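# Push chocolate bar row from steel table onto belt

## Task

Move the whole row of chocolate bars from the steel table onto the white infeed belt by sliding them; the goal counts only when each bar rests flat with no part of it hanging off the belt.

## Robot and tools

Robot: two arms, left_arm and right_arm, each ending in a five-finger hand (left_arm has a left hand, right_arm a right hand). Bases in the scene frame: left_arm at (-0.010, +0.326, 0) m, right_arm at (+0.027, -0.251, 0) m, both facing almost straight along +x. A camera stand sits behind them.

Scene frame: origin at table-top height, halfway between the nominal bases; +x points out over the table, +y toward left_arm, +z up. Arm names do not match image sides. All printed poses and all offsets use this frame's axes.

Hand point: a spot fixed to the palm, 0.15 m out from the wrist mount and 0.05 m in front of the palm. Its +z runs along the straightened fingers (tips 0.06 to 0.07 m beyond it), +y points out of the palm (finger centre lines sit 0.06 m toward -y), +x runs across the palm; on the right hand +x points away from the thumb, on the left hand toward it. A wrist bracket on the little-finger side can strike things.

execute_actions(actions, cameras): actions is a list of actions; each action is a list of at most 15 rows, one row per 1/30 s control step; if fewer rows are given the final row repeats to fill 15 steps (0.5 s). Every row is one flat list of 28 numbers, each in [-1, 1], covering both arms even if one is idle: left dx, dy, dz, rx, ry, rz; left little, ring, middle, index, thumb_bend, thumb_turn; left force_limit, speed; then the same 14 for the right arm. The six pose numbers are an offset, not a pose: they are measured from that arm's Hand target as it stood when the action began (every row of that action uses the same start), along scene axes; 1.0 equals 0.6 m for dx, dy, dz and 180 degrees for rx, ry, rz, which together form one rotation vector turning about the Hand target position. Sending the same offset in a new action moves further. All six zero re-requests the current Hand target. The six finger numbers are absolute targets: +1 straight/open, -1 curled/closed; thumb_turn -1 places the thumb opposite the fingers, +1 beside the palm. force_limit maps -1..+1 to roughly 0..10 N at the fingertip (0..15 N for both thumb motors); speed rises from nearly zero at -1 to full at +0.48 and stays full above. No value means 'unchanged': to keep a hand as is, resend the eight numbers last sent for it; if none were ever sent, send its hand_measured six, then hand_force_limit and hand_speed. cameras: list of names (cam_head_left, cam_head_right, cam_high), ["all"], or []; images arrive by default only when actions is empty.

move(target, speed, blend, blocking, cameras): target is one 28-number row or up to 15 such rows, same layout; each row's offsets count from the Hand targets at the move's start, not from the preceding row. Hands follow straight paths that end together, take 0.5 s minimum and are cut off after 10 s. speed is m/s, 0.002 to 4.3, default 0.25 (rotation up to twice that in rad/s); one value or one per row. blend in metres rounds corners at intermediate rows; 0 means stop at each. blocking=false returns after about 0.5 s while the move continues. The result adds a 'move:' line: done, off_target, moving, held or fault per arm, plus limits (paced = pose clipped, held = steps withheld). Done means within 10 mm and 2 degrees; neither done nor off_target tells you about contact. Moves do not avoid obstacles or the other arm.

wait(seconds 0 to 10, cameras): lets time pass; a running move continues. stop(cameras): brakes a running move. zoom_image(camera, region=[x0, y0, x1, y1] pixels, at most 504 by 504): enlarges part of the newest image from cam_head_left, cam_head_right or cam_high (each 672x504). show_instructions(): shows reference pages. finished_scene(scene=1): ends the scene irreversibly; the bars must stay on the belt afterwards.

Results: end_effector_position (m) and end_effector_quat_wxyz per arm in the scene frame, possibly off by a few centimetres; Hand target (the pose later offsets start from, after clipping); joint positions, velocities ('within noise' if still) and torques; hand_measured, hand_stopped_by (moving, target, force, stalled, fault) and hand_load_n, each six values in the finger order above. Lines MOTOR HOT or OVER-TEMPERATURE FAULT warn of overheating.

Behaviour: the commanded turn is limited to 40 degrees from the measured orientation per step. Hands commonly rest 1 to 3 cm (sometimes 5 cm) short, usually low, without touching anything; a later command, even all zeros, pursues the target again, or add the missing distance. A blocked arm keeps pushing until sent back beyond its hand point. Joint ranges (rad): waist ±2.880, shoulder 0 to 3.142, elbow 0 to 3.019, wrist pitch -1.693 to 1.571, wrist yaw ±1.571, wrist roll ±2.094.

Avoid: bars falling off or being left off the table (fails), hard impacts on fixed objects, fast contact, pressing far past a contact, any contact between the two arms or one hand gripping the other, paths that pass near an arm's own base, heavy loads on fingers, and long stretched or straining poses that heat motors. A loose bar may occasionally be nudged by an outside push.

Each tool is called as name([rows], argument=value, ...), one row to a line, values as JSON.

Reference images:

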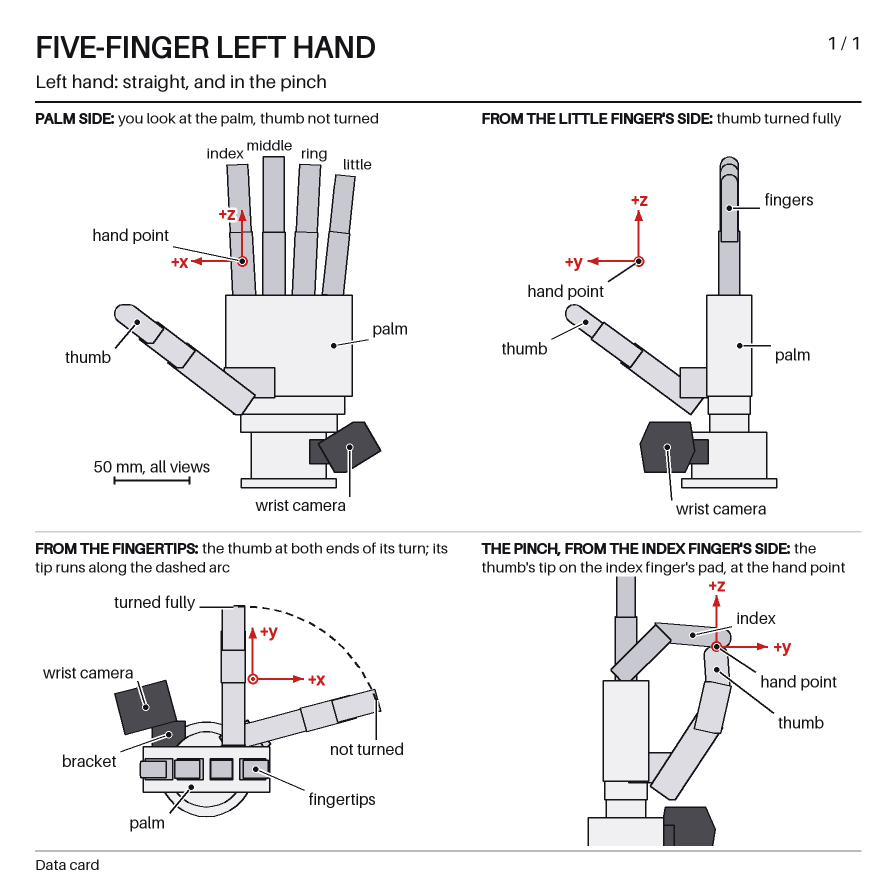

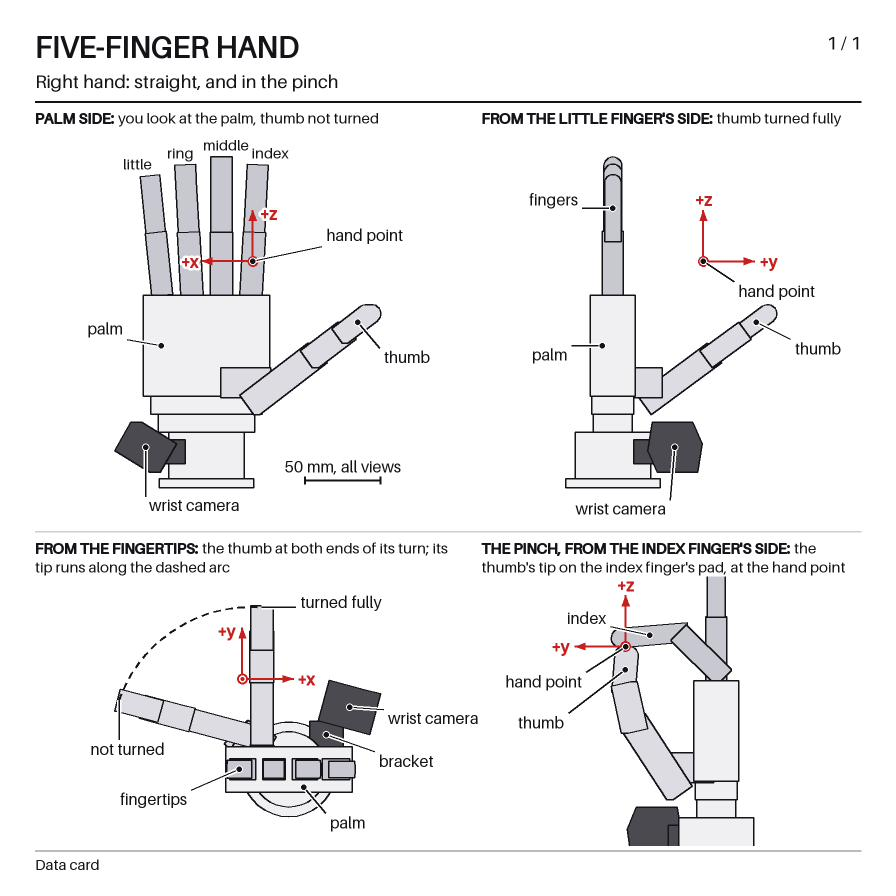

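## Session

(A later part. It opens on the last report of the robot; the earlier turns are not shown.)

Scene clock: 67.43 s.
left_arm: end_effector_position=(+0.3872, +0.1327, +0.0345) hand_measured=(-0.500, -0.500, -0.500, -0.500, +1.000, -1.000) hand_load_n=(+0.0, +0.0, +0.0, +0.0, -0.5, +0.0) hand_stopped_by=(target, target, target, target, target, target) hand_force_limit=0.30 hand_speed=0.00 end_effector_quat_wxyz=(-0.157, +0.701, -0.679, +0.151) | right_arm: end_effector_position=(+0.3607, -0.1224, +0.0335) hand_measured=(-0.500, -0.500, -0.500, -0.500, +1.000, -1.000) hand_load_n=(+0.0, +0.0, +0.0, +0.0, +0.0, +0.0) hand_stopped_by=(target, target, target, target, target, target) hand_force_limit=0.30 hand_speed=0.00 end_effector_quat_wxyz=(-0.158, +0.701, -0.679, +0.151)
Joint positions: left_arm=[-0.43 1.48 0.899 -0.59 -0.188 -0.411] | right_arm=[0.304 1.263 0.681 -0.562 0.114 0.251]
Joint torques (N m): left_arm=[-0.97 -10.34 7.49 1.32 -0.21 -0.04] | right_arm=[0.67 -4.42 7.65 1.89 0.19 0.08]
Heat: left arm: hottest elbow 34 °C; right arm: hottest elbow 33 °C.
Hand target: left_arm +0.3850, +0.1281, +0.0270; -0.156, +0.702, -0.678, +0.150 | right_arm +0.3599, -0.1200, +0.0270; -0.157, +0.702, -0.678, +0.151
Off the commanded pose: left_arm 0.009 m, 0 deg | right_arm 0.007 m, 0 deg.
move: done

move(target=[0, 0, -0.01, 0, 0, 0, -0.5, -0.5, -0.5, -0.5, 1, -1, 0.3, 0.0, 0, 0, -0.01, 0, 0, 0, -0.5, -0.5, -0.5, -0.5, 1, -1, 0.3, 0.0], speed=0.06)

Scene clock: 68.50 s.
left_arm: end_effector_position=(+0.3896, +0.1317, +0.0322) hand_measured=(-0.500, -0.500, -0.500, -0.500, +1.000, -1.000) hand_load_n=(+0.5, +0.0, +0.0, -0.5, +0.0, +0.0) hand_stopped_by=(target, target, target, target, target, target) hand_force_limit=0.30 hand_speed=0.00 end_effector_quat_wxyz=(-0.159, +0.701, -0.678, +0.155) | right_arm: end_effector_position=(+0.3608, -0.1223, +0.0275) hand_measured=(-0.500, -0.500, -0.500, -0.500, +1.000, -1.000) hand_load_n=(+0.0, +0.0, +0.0, +0.0, +0.0, +0.0) hand_stopped_by=(target, target, target, target, target, target) hand_force_limit=0.30 hand_speed=0.00 end_effector_quat_wxyz=(-0.158, +0.701, -0.679, +0.151)
Joint positions: left_arm=[-0.43 1.485 0.895 -0.572 -0.188 -0.412] | right_arm=[0.304 1.274 0.672 -0.542 0.114 0.251]
Joint torques (N m): left_arm=[-0.97 -9.99 7.15 1.35 -0.2 -0.06] | right_arm=[0.67 -4.48 7.56 1.91 0.2 0.07]
Heat: left arm: hottest elbow 34 °C; right arm: hottest elbow 33 °C.
Hand target: left_arm +0.3850, +0.1281, +0.0210; -0.156, +0.702, -0.678, +0.150 | right_arm +0.3599, -0.1200, +0.0211; -0.157, +0.702, -0.678, +0.151
Off the commanded pose: left_arm 0.013 m, 1 deg | right_arm 0.007 m, 0 deg.
move: off_target (left_arm)

move([
  [0.02, 0, 0.0217, 0, 0, 0, -0.5, -0.5, -0.5, -0.5, 1, -1, 0.3, 0.0, 0.02, 0, 0.0183, 0, 0, 0, -0.5, -0.5, -0.5, -0.5, 1, -1, 0.3, 0.0],
  [0.1383, 0.002, 0.0217, 0, 0, 0, -0.5, -0.5, -0.5, -0.5, 1, -1, 0.3, 0.0, 0.18, 0.007, 0.0183, 0, 0, 0, -0.5, -0.5, -0.5, -0.5, 1, -1, 0.3, 0.0],
], speed=0.08, blend=[0.01, 0], cameras=["all"])

zoom_image(camera="cam_high", region=[220, 190, 420, 390])

zoom_image(camera="cam_head_left", region=[170, 200, 330, 350])

Scene clock: 71.03 s.
left_arm: end_effector_position=(+0.4537, +0.1276, +0.0336) hand_measured=(-0.500, -0.500, -0.500, -0.500, +1.000, -1.000) hand_load_n=(+0.0, +0.0, +0.0, +0.0, +0.0, +0.0) hand_stopped_by=(target, target, target, target, target, target) hand_force_limit=0.30 hand_speed=0.00 end_effector_quat_wxyz=(-0.155, +0.703, -0.676, +0.153) | right_arm: end_effector_position=(+0.4463, -0.1177, +0.0223) hand_measured=(-0.500, -0.500, -0.500, -0.500, +1.000, -1.000) hand_load_n=(+0.0, +0.0, +0.0, -0.5, +0.0, +0.0) hand_stopped_by=(target, target, target, target, target, target) hand_force_limit=0.30 hand_speed=0.00 end_effector_quat_wxyz=(-0.150, +0.703, -0.679, +0.146)
Joint positions: left_arm=[-0.38 1.629 1.073 -0.603 -0.164 -0.372] | right_arm=[0.251 1.512 0.897 -0.543 0.092 0.201]
Joint torques (N m): left_arm=[0.79 -11.63 11.71 0.34 0.01 0.25] | right_arm=[-0.79 -7 12.6 0.69 -0.07 -0.03]
Heat: left arm: hottest elbow 34 °C; right arm: hottest elbow 33 °C.
Hand target: left_arm +0.4680, +0.1293, +0.0340; -0.156, +0.702, -0.678, +0.150 | right_arm +0.4680, -0.1159, +0.0320; -0.157, +0.702, -0.678, +0.151
Off the commanded pose: left_arm 0.014 m, 0 deg | right_arm 0.024 m, 1 deg.
move: off_target (left_arm, right_arm); blend cut to 0.0088 m at target 1

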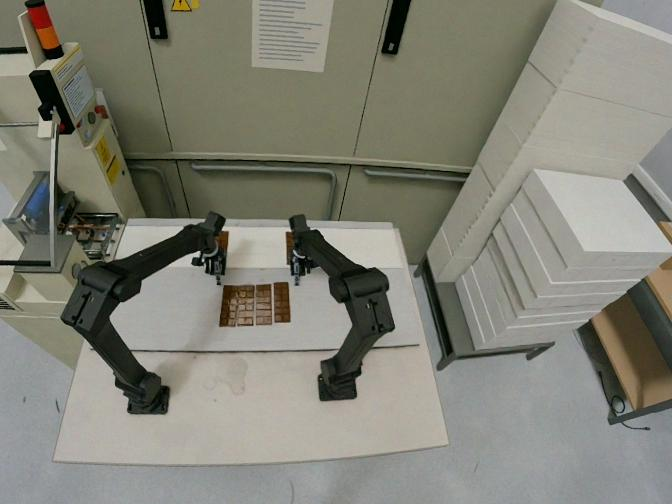

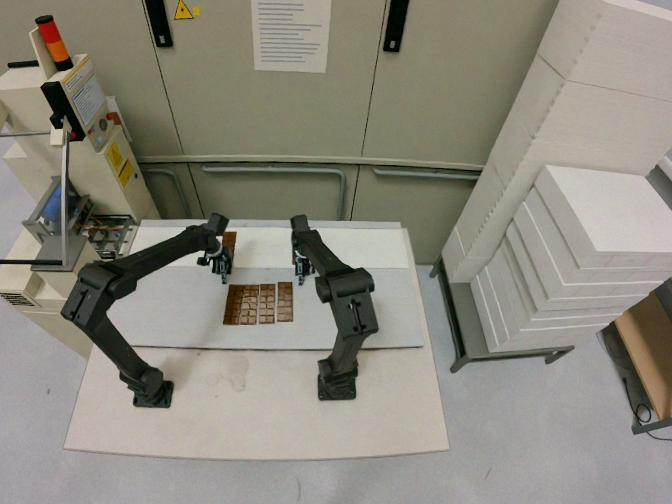

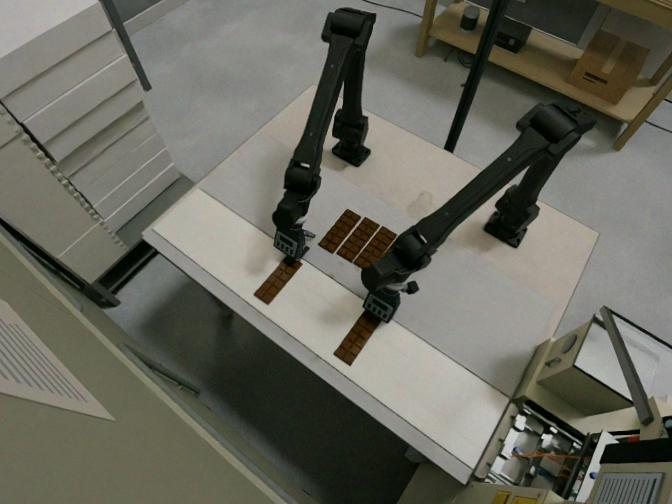

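Scaled by 2.520 from the camera's 672x504 image, which has a finer 960x720 frame.

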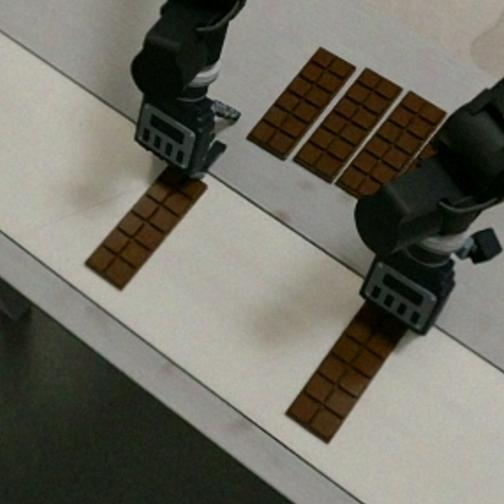

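Scaled by 3.150 from the camera's 672x504 image, which has a finer 960x720 frame.

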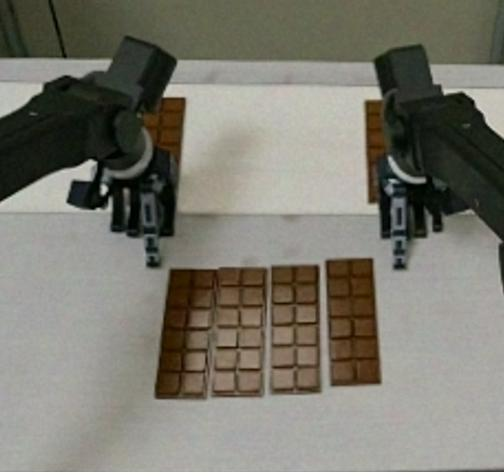

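move([
  [0.0217, 0, 0, 0, 0, 0, -0.5, -0.5, -0.5, -0.5, 1, -1, 0.3, 0.0, 0.015, 0, 0, 0, 0, 0, -0.5, -0.5, -0.5, -0.5, 1, -1, 0.3, 0.0],
  [-0.0833, 0, 0.1, 0, 0, 0, -0.5, -0.5, -0.5, -0.5, 1, -1, 0.3, 0.0, -0.0833, -0.0333, 0.1, 0, 0, 0, -0.5, -0.5, -0.5, -0.5, 1, -1, 0.3, 0.0],
  [-0.505, -0.0888, 0.0933, 0, 0, 0, -0.5, -0.5, -0.5, -0.5, 1, -1, 0.3, 0.0, -0.23, -0.09, 0.13, 0, 0, 0, -0.5, -0.5, -0.5, -0.5, 1, -1, 0.3, 0.0],
], speed=[0.06, 0.15, 0.25], blend=[0, 0.02, 0], cameras=["all"])

zoom_image(camera="cam_high", region=[220, 190, 420, 390])

zoom_image(camera="cam_head_left", region=[170, 210, 330, 370])

Scene clock: 77.40 s.
left_arm: end_effector_position=(+0.1697, +0.0748, +0.0916) hand_measured=(-0.500, -0.500, -0.500, -0.500, +1.000, -1.000) hand_load_n=(+0.0, +0.0, +0.0, +0.0, +0.0, +0.0) hand_stopped_by=(target, target, target, target, target, target) hand_force_limit=0.30 hand_speed=0.00 end_effector_quat_wxyz=(-0.155, +0.702, -0.678, +0.155) | right_arm: end_effector_position=(+0.3360, -0.1662, +0.1100) hand_measured=(-0.500, -0.500, -0.500, -0.500, +1.000, -1.000) hand_load_n=(+0.0, +0.0, +0.0, +0.0, +0.0, +0.0) hand_stopped_by=(target, target, target, target, target, target) hand_force_limit=0.30 hand_speed=0.00 end_effector_quat_wxyz=(-0.159, +0.701, -0.678, +0.153)
Joint positions: left_arm=[-0.982 1.037 0.698 -0.978 -0.365 -0.956] | right_arm=[0.185 1.044 0.741 -0.828 0.065 0.14]
Joint torques (N m): left_arm=[-0.97 -5.3 8.59 0.05 -0.35 -0.05] | right_arm=[-0.79 -4.78 8.55 0.7 -0.11 -0.04]
Heat: left arm: hottest elbow 35 °C; right arm: hottest elbow 33 °C.
Hand target: left_arm +0.1649, +0.0760, +0.0900; -0.156, +0.702, -0.678, +0.150 | right_arm +0.3300, -0.1699, +0.1100; -0.157, +0.702, -0.678, +0.151
Off the commanded pose: left_arm 0.005 m, 1 deg | right_arm 0.007 m, 0 deg.
move: done

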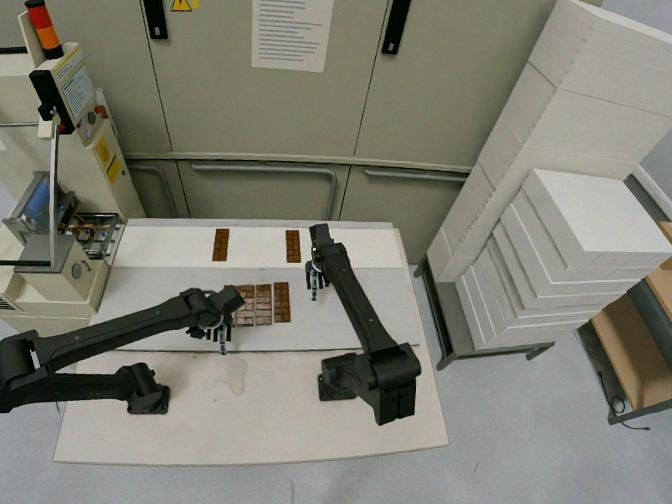

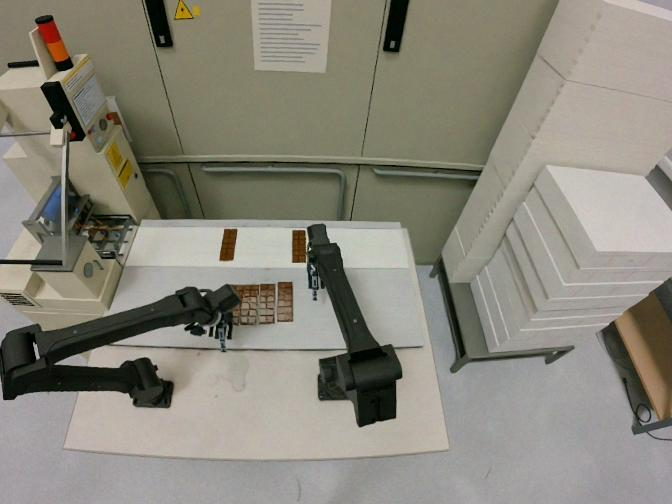

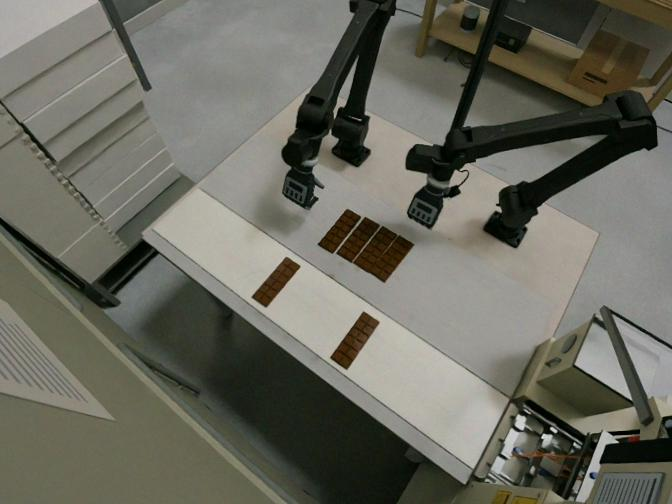

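Scaled by 2.520 from the camera's 672x504 image, which has a finer 960x720 frame.

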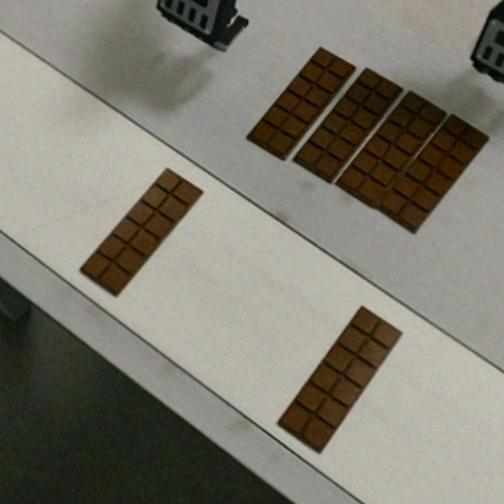

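Scaled by 3.150 from the camera's 672x504 image, which has a finer 960x720 frame.

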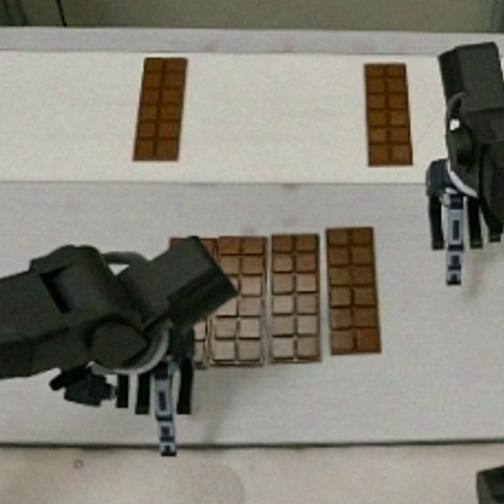

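move([
  [0, -0.0033, -0.09, 0, 0, 0, -0.5, -0.5, -0.5, -0.5, 1, -1, 0.3, 0.0, 0, 0, 0, 0, 0, 0, -0.5, -0.5, -0.5, -0.5, 1, -1, 0.3, 0.0],
  [0.0502, -0.0167, -0.0833, 0, 0, 0, -0.5, -0.5, -0.5, -0.5, 1, -1, 0.3, 0.0, 0, 0, 0, 0, 0, 0, -0.5, -0.5, -0.5, -0.5, 1, -1, 0.3, 0.0],
  [0.2252, -0.01, -0.085, 0, 0, 0, -0.5, -0.5, -0.5, -0.5, 1, -1, 0.3, 0.0, 0, 0, 0, 0, 0, 0, -0.5, -0.5, -0.5, -0.5, 1, -1, 0.3, 0.0],
], speed=[0.12, 0.08, 0.1], blend=[0.005, 0.015, 0], cameras=["all"])

zoom_image(camera="cam_high", region=[260, 150, 460, 350])

zoom_image(camera="cam_head_left", region=[170, 210, 330, 370])

Scene clock: 81.63 s.
left_arm: end_effector_position=(+0.2795, +0.0814, +0.0304) hand_measured=(-0.500, -0.500, -0.500, -0.500, +1.000, -1.000) hand_load_n=(+0.0, +0.0, +0.0, -0.5, +0.0, +0.0) hand_stopped_by=(target, target, target, target, target, target) hand_force_limit=0.30 hand_speed=0.00 end_effector_quat_wxyz=(-0.154, +0.704, -0.680, +0.134) | right_arm: end_effector_position=(+0.3360, -0.1662, +0.1100) hand_measured=(-0.500, -0.500, -0.500, -0.500, +1.000, -1.000) hand_load_n=(+0.0, +0.0, +0.0, +0.0, +0.0, +0.0) hand_stopped_by=(target, target, target, target, target, target) hand_force_limit=0.30 hand_speed=0.00 end_effector_quat_wxyz=(-0.159, +0.701, -0.678, +0.153)
Joint positions: left_arm=[-0.7 1.348 0.762 -0.683 -0.284 -0.677] | right_arm=[0.185 1.044 0.741 -0.828 0.065 0.14]
Joint torques (N m): left_arm=[0.79 -7.24 11.47 1.26 -0.01 0.22] | right_arm=[-0.79 -4.84 8.55 0.72 -0.11 -0.04]
Heat: left arm: hottest elbow 35 °C; right arm: hottest elbow 33 °C.
Hand target: left_arm +0.3001, +0.0701, +0.0390; -0.156, +0.702, -0.678, +0.150 | right_arm +0.3300, -0.1699, +0.1100; -0.157, +0.702, -0.678, +0.151
Off the commanded pose: left_arm 0.025 m, 2 deg | right_arm 0.007 m, 0 deg.
move: off_target (left_arm)

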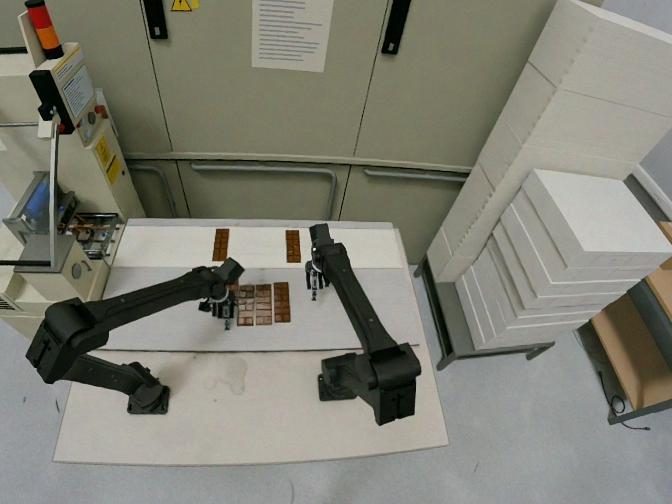

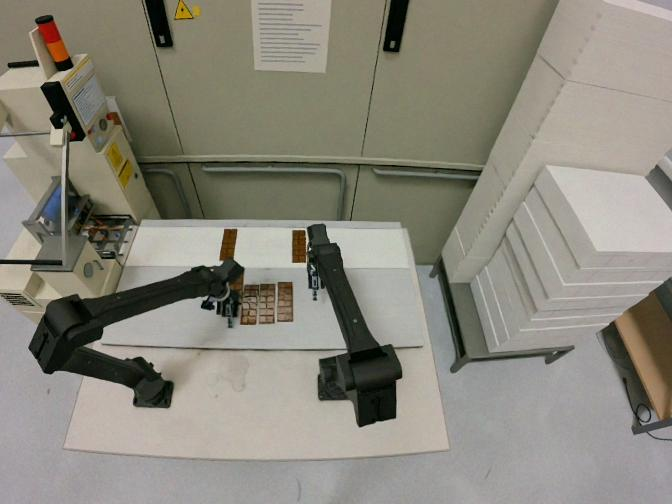

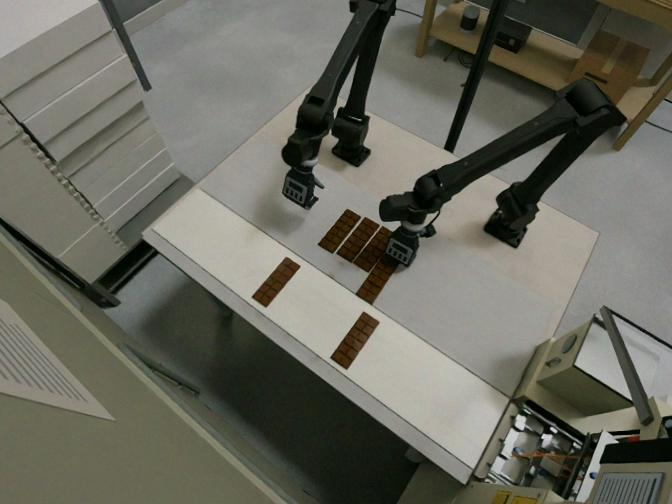

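Scaled by 2.520 from the camera's 672x504 image, which has a finer 960x720 frame.

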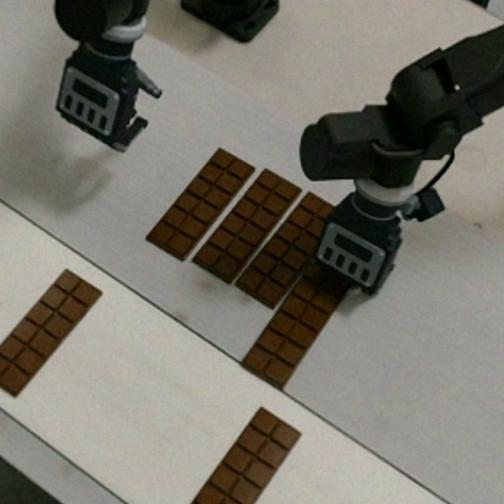

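Scaled by 3.150 from the camera's 672x504 image, which has a finer 960x720 frame.

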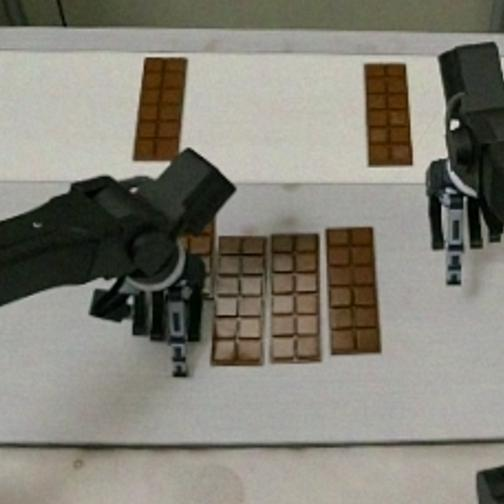

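move([
  [0.1832, 0.0032, -0.005, 0, 0, 0, -0.5, -0.5, -0.5, -0.5, 1, -1, 0.3, 0.0, 0, 0, 0, 0, 0, 0, -0.5, -0.5, -0.5, -0.5, 1, -1, 0.3, 0.0],
  [0.2915, 0.0032, -0.0083, 0, 0, 0, -0.5, -0.5, -0.5, -0.5, 1, -1, 0.3, 0.0, -0.1333, 0.1167, -0.0167, 0, 0, 0, -0.5, -0.5, -0.5, -0.5, 1, -1, 0.3, 0.0],
], speed=[0.1, 0.1], blend=[0.02, 0], cameras=["all"])

zoom_image(camera="cam_high", region=[220, 190, 420, 390])

zoom_image(camera="cam_head_left", region=[170, 210, 330, 370])

Scene clock: 85.50 s.
left_arm: end_effector_position=(+0.4672, +0.0822, +0.0435) hand_measured=(-0.500, -0.500, -0.500, -0.500, +1.000, -1.000) hand_load_n=(+0.0, +0.0, +0.0, -1.0, +0.0, +0.0) hand_stopped_by=(target, target, target, target, target, target) hand_force_limit=0.30 hand_speed=0.00 end_effector_quat_wxyz=(-0.158, +0.711, -0.668, +0.153) | right_arm: end_effector_position=(+0.2554, -0.0988, +0.1006) hand_measured=(-0.500, -0.500, -0.500, -0.500, +1.000, -1.000) hand_load_n=(+0.0, +0.0, +0.0, +0.0, +0.0, +0.0) hand_stopped_by=(target, target, target, target, target, target) hand_force_limit=0.30 hand_speed=0.00 end_effector_quat_wxyz=(-0.159, +0.702, -0.677, +0.151)
Joint positions: left_arm=[-0.458 1.686 1.178 -0.667 -0.204 -0.467] | right_arm=[0.537 0.892 0.633 -0.918 0.207 0.463]
Joint torques (N m): left_arm=[-0.97 -11.75 10.93 0.96 0.01 0.25] | right_arm=[0.67 -2.84 8.7 0.62 0.26 0.11]
Heat: left arm: hottest elbow 35 °C; right arm: hottest elbow 33 °C.
Hand target: left_arm +0.4750, +0.0719, +0.0341; -0.156, +0.702, -0.678, +0.150 | right_arm +0.2499, -0.0999, +0.1000; -0.157, +0.702, -0.678, +0.151
Off the commanded pose: left_arm 0.016 m, 2 deg | right_arm 0.006 m, 0 deg.
move: off_target (left_arm)

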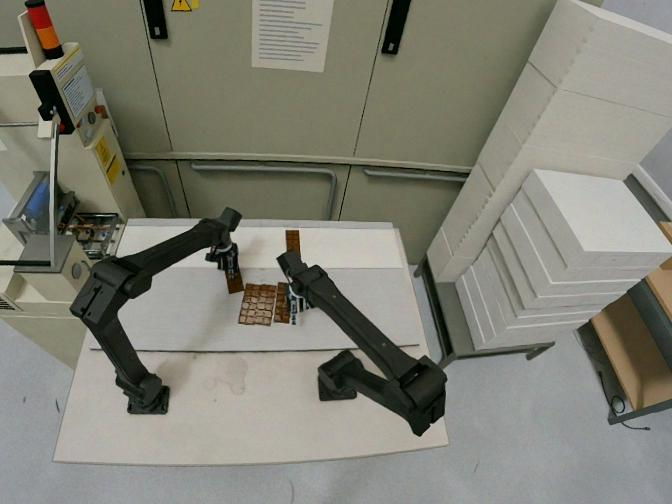

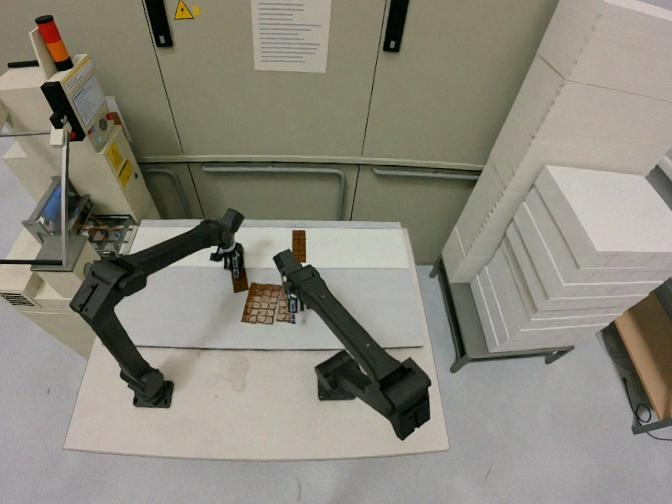

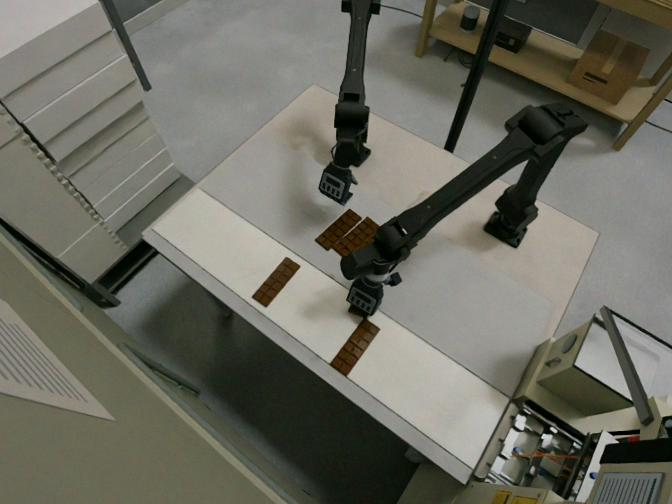

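Scaled by 2.520 from the camera's 672x504 image, which has a finer 960x720 frame.

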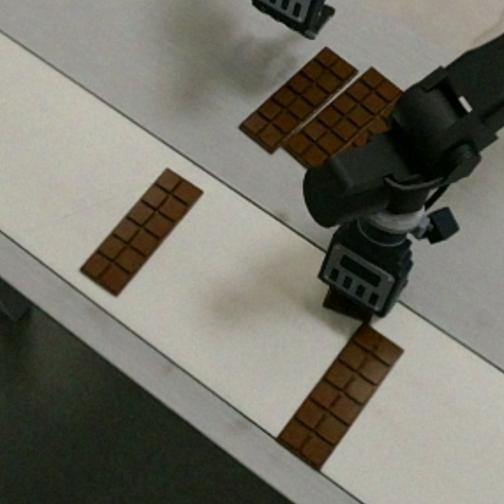

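Scaled by 3.150 from the camera's 672x504 image, which has a finer 960x720 frame.

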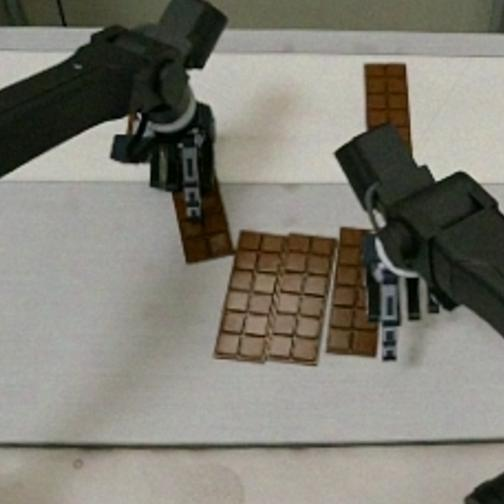

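move([
  [-0.0167, 0.0183, 0.1, 0, 0, 0, -0.5, -0.5, -0.5, -0.5, 1, -1, 0.3, 0.0, 0, 0, 0, 0, 0, 0, -0.5, -0.5, -0.5, -0.5, 1, -1, 0.3, 0.0],
  [-0.3, 0.19, 0.13, 0, 0, 0, -0.5, -0.5, -0.5, -0.5, 1, -1, 0.3, 0.0, -0.1, -0.15, 0.03, 0, 0, 0, -0.5, -0.5, -0.5, -0.5, 1, -1, 0.3, 0.0],
], speed=[0.1, 0.3], blend=[0.02, 0], cameras=["all"])

zoom_image(camera="cam_high", region=[230, 200, 430, 400])

zoom_image(camera="cam_head_left", region=[190, 210, 330, 350])

zoom_image(camera="cam_high", region=[310, 310, 410, 400])

Scene clock: 88.57 s.
left_arm: end_effector_position=(+0.3015, +0.1787, +0.1172) hand_measured=(-0.500, -0.500, -0.500, -0.500, +1.000, -1.000) hand_load_n=(+0.5, +0.0, +0.0, +0.0, +0.0, +0.0) hand_stopped_by=(target, target, target, target, target, target) hand_force_limit=0.30 hand_speed=0.00 end_effector_quat_wxyz=(-0.159, +0.703, -0.675, +0.161) | right_arm: end_effector_position=(+0.1939, -0.1875, +0.1191) hand_measured=(-0.500, -0.500, -0.500, -0.500, +1.000, -1.000) hand_load_n=(+0.0, +0.0, +0.0, +0.0, -0.5, +0.0) hand_stopped_by=(target, target, target, target, target, target) hand_force_limit=0.30 hand_speed=0.00 end_effector_quat_wxyz=(-0.159, +0.701, -0.678, +0.152)
Joint positions: left_arm=[-0.403 1.089 0.79 -0.848 -0.173 -0.393] | right_arm=[0.224 0.53 0.548 -1.151 0.081 0.176]
Joint torques (N m): left_arm=[0.85 -6.77 8.27 0.29 0.03 0.24] | right_arm=[-0.79 0.85 9.35 0.73 -0.1 -0.04]
Heat: left arm: hottest elbow 35 °C; right arm: hottest elbow 33 °C.
Hand target: left_arm +0.2950, +0.1859, +0.1122; -0.156, +0.702, -0.678, +0.150 | right_arm +0.1899, -0.1898, +0.1179; -0.157, +0.702, -0.678, +0.151
Off the commanded pose: left_arm 0.011 m, 1 deg | right_arm 0.005 m, 0 deg.
move: off_target (left_arm)

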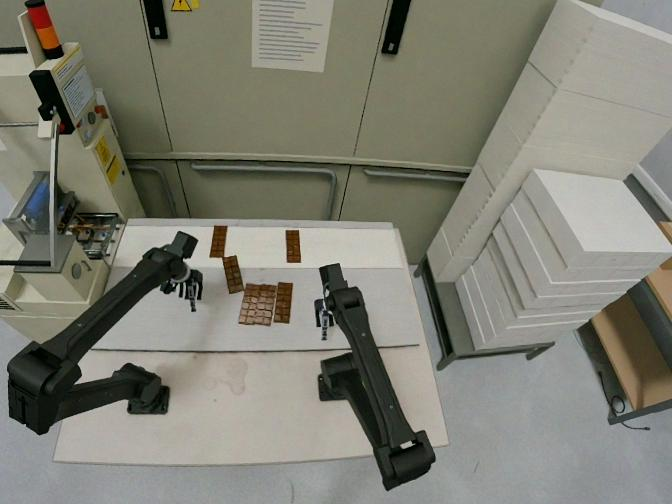

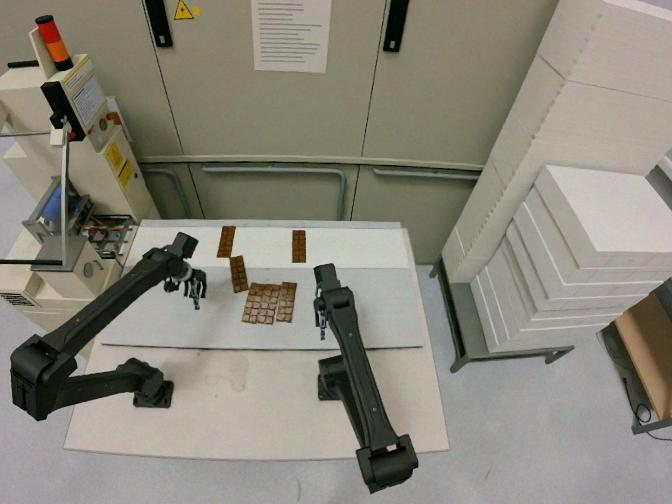

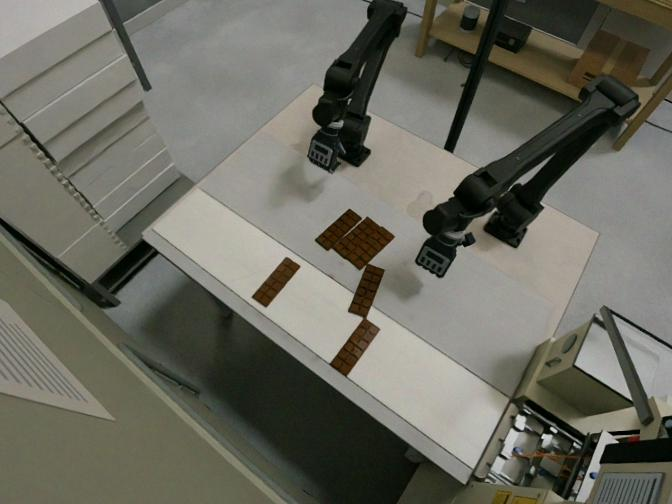

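Scaled by 2.520 from the camera's 672x504 image, which has a finer 960x720 frame.

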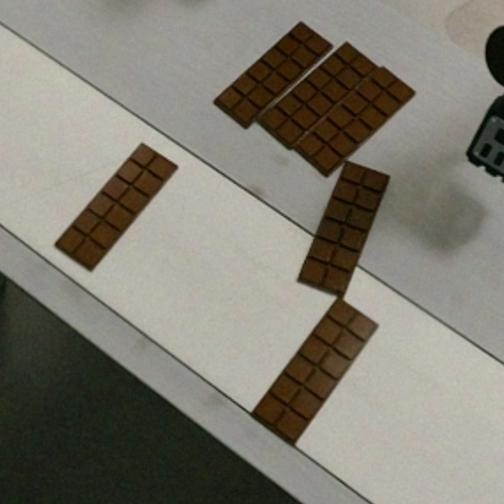

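Scaled by 3.600 from the camera's 672x504 image, which has a finer 960x720 frame.

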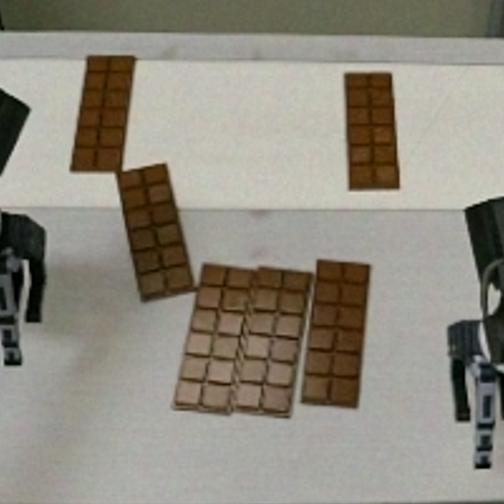

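Scaled by 5.040 from the camera's 672x504 image, which has a finer 960x720 frame.

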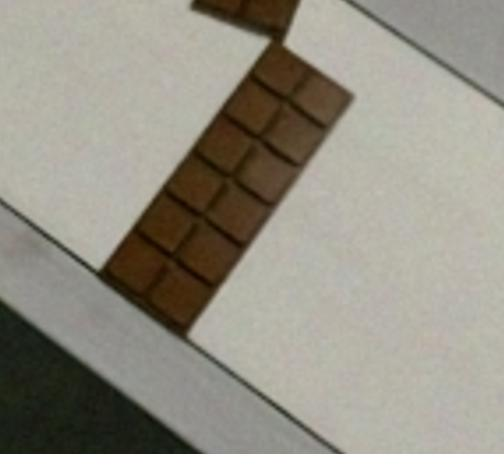

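move([
  [0.3417, -0.2448, -0.0037, 0, 0, 0, 1, -1, -1, -1, 1, -1, 0.3, 0.0, 0, 0, 0, 0, 0, 0, -0.5, -0.5, -0.5, -0.5, 1, -1, 0.3, 0.0],
  [0.3417, -0.2448, -0.087, 0, 0, 0, 1, -1, -1, -1, 1, -1, 0.3, 0.0, 0, 0, 0, 0, 0, 0, -0.5, -0.5, -0.5, -0.5, 1, -1, 0.3, 0.0],
], speed=[0.25, 0.1], cameras=["all"])

zoom_image(camera="cam_high", region=[290, 260, 430, 400])

zoom_image(camera="cam_head_left", region=[190, 200, 310, 320])

zoom_image(camera="cam_head_right", region=[190, 200, 310, 320])

Scene clock: 95.50 s.
left_arm: end_effector_position=(+0.5019, +0.0445, +0.0706) hand_measured=(+1.000, -1.000, -1.000, -1.000, +1.000, -1.000) hand_load_n=(+0.0, +0.0, +0.0, +0.0, +0.0, +0.0) hand_stopped_by=(target, target, target, target, target, target) hand_force_limit=0.30 hand_speed=0.00 end_effector_quat_wxyz=(-0.157, +0.701, -0.679, +0.152) | right_arm: end_effector_position=(+0.1939, -0.1876, +0.1191) hand_measured=(-0.500, -0.500, -0.500, -0.500, +1.000, -1.000) hand_load_n=(+0.0, +0.0, +0.0, +0.0, +0.0, +0.0) hand_stopped_by=(target, target, target, target, target, target) hand_force_limit=0.30 hand_speed=0.00 end_effector_quat_wxyz=(-0.159, +0.701, -0.678, +0.153)
Joint positions: left_arm=[-0.493 1.772 1.375 -0.784 -0.211 -0.469] | right_arm=[0.223 0.53 0.548 -1.151 0.081 0.175]
Joint torques (N m): left_arm=[-0.79 -15.68 8.2 1.29 -0.23 -0.06] | right_arm=[-0.79 0.91 9.35 0.7 -0.1 -0.05]
Heat: left arm: hottest elbow 35 °C; right arm: hottest elbow 33 °C.
Hand target: left_arm +0.5000, +0.0392, +0.0597; -0.156, +0.702, -0.678, +0.150 | right_arm +0.1899, -0.1899, +0.1179; -0.157, +0.702, -0.678, +0.151
Off the commanded pose: left_arm 0.012 m, 0 deg | right_arm 0.005 m, 0 deg.
move: off_target (left_arm)

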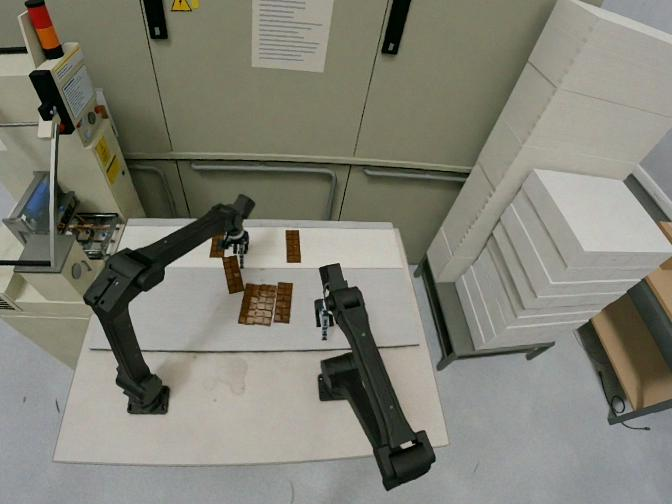

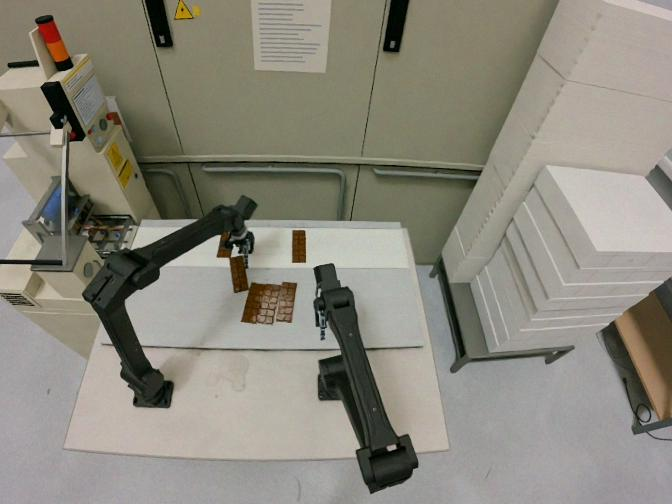

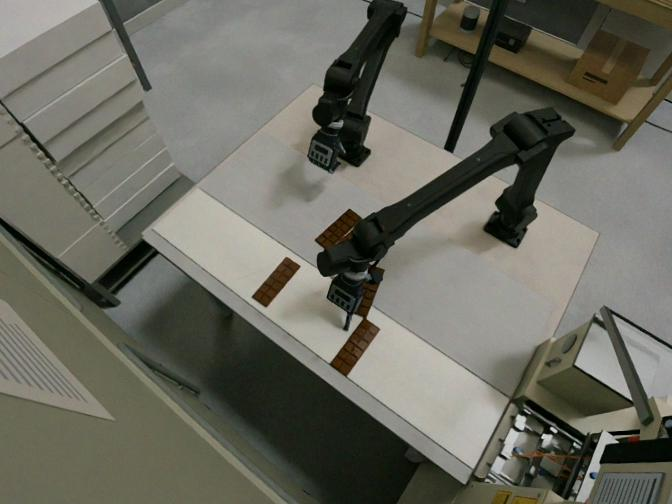

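Scaled by 3.600 from the camera's 672x504 image, which has a finer 960x720 frame.

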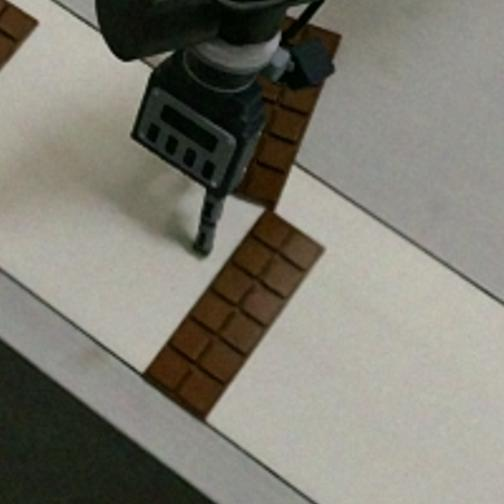

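Scaled by 4.200 from the camera's 672x504 image, which has a finer 960x720 frame.

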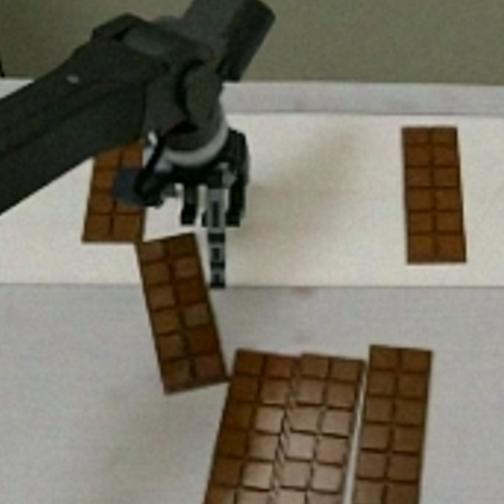

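Scaled by 4.200 from the camera's 672x504 image, which has a finer 960x720 frame.

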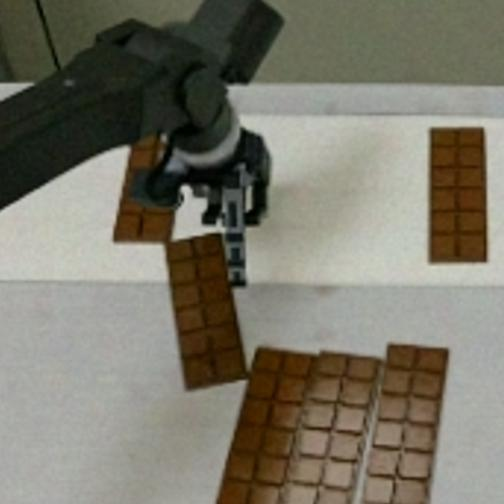

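move([
  [0, 0, -0.0228, 0, 0, 0, 1, -1, -1, -1, 1, -1, 0.3, 0.0, 0, 0, 0, 0, 0, 0, -0.5, -0.5, -0.5, -0.5, 1, -1, 0.3, 0.0],
  [0, 0.075, -0.018, 0, 0, 0, 1, -1, -1, -1, 1, -1, 0.3, 0.0, 0, 0, 0, 0, 0, 0, -0.5, -0.5, -0.5, -0.5, 1, -1, 0.3, 0.0],
], speed=[0.08, 0.08], cameras=["all"])

zoom_image(camera="cam_high", region=[290, 260, 430, 400])

zoom_image(camera="cam_head_left", region=[190, 200, 310, 320])

Scene clock: 98.13 s.
left_arm: end_effector_position=(+0.5026, +0.0631, +0.0671) hand_measured=(+1.000, -1.000, -1.000, -1.000, +1.000, -1.000) hand_load_n=(+0.0, +0.0, +0.0, +0.0, +0.0, +0.0) hand_stopped_by=(target, target, target, target, target, target) hand_force_limit=0.30 hand_speed=0.00 end_effector_quat_wxyz=(-0.154, +0.696, -0.680, +0.171) | right_arm: end_effector_position=(+0.1939, -0.1876, +0.1191) hand_measured=(-0.500, -0.500, -0.500, -0.500, +1.000, -1.000) hand_load_n=(+0.0, +0.0, +0.5, +0.0, +0.0, +0.0) hand_stopped_by=(target, target, target, target, target, target) hand_force_limit=0.30 hand_speed=0.00 end_effector_quat_wxyz=(-0.159, +0.701, -0.678, +0.153)
Joint positions: left_arm=[-0.454 1.738 1.309 -0.71 -0.176 -0.426] | right_arm=[0.223 0.53 0.548 -1.151 0.081 0.175]
Joint torques (N m): left_arm=[1.85 -15.38 6.8 0.87 -0.47 0.21] | right_arm=[-0.85 0.85 9.33 0.7 -0.1 -0.05]
Heat: left arm: hottest elbow 35 °C; right arm: hottest elbow 33 °C.
Hand target: left_arm +0.5001, +0.0842, +0.0490; -0.156, +0.702, -0.678, +0.150 | right_arm +0.1899, -0.1899, +0.1179; -0.157, +0.702, -0.678, +0.151
Off the commanded pose: left_arm 0.028 m, 3 deg | right_arm 0.005 m, 0 deg.
move: off_target (left_arm)

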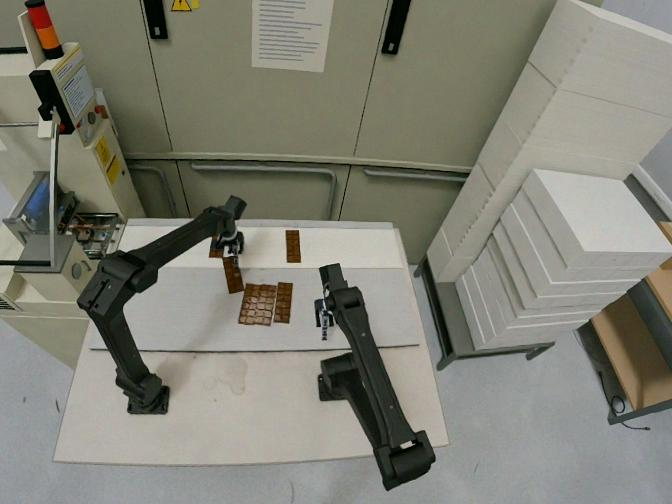

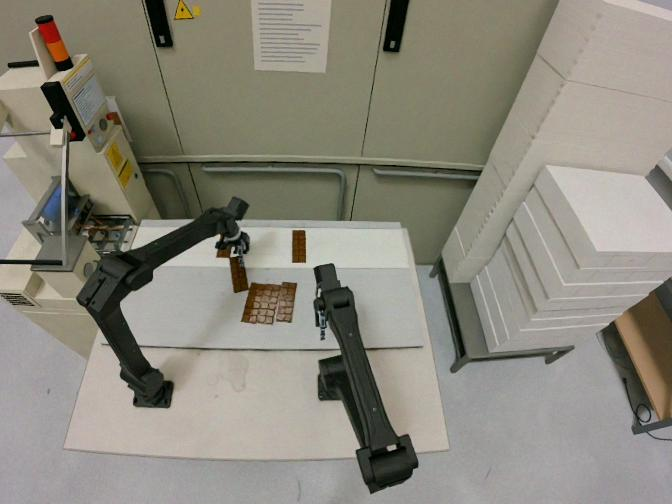

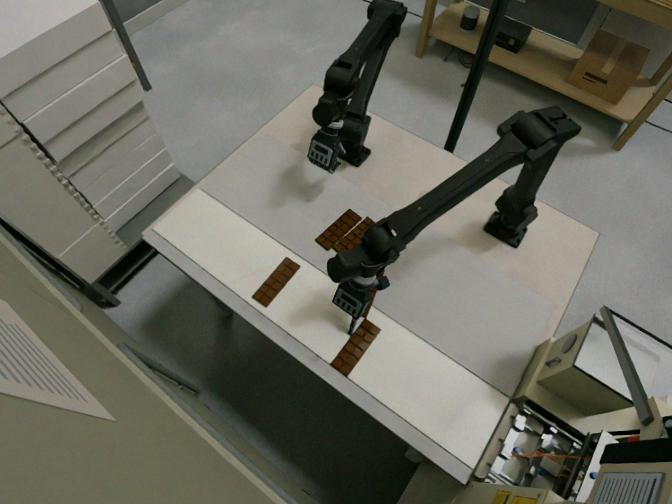

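Scaled by 3.600 from the camera's 672x504 image, which has a finer 960x720 frame.

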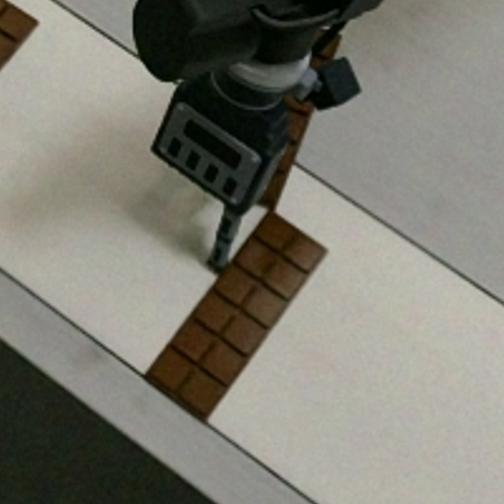

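Scaled by 4.200 from the camera's 672x504 image, which has a finer 960x720 frame.

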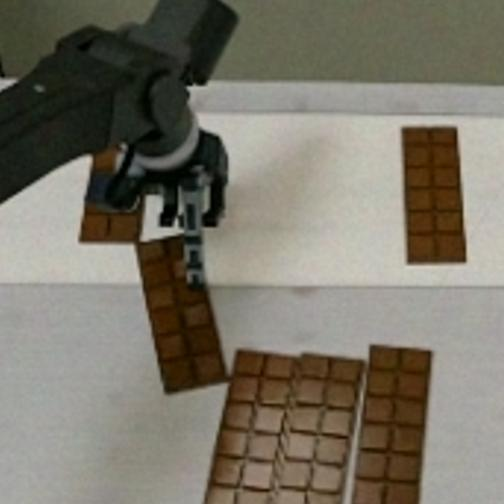

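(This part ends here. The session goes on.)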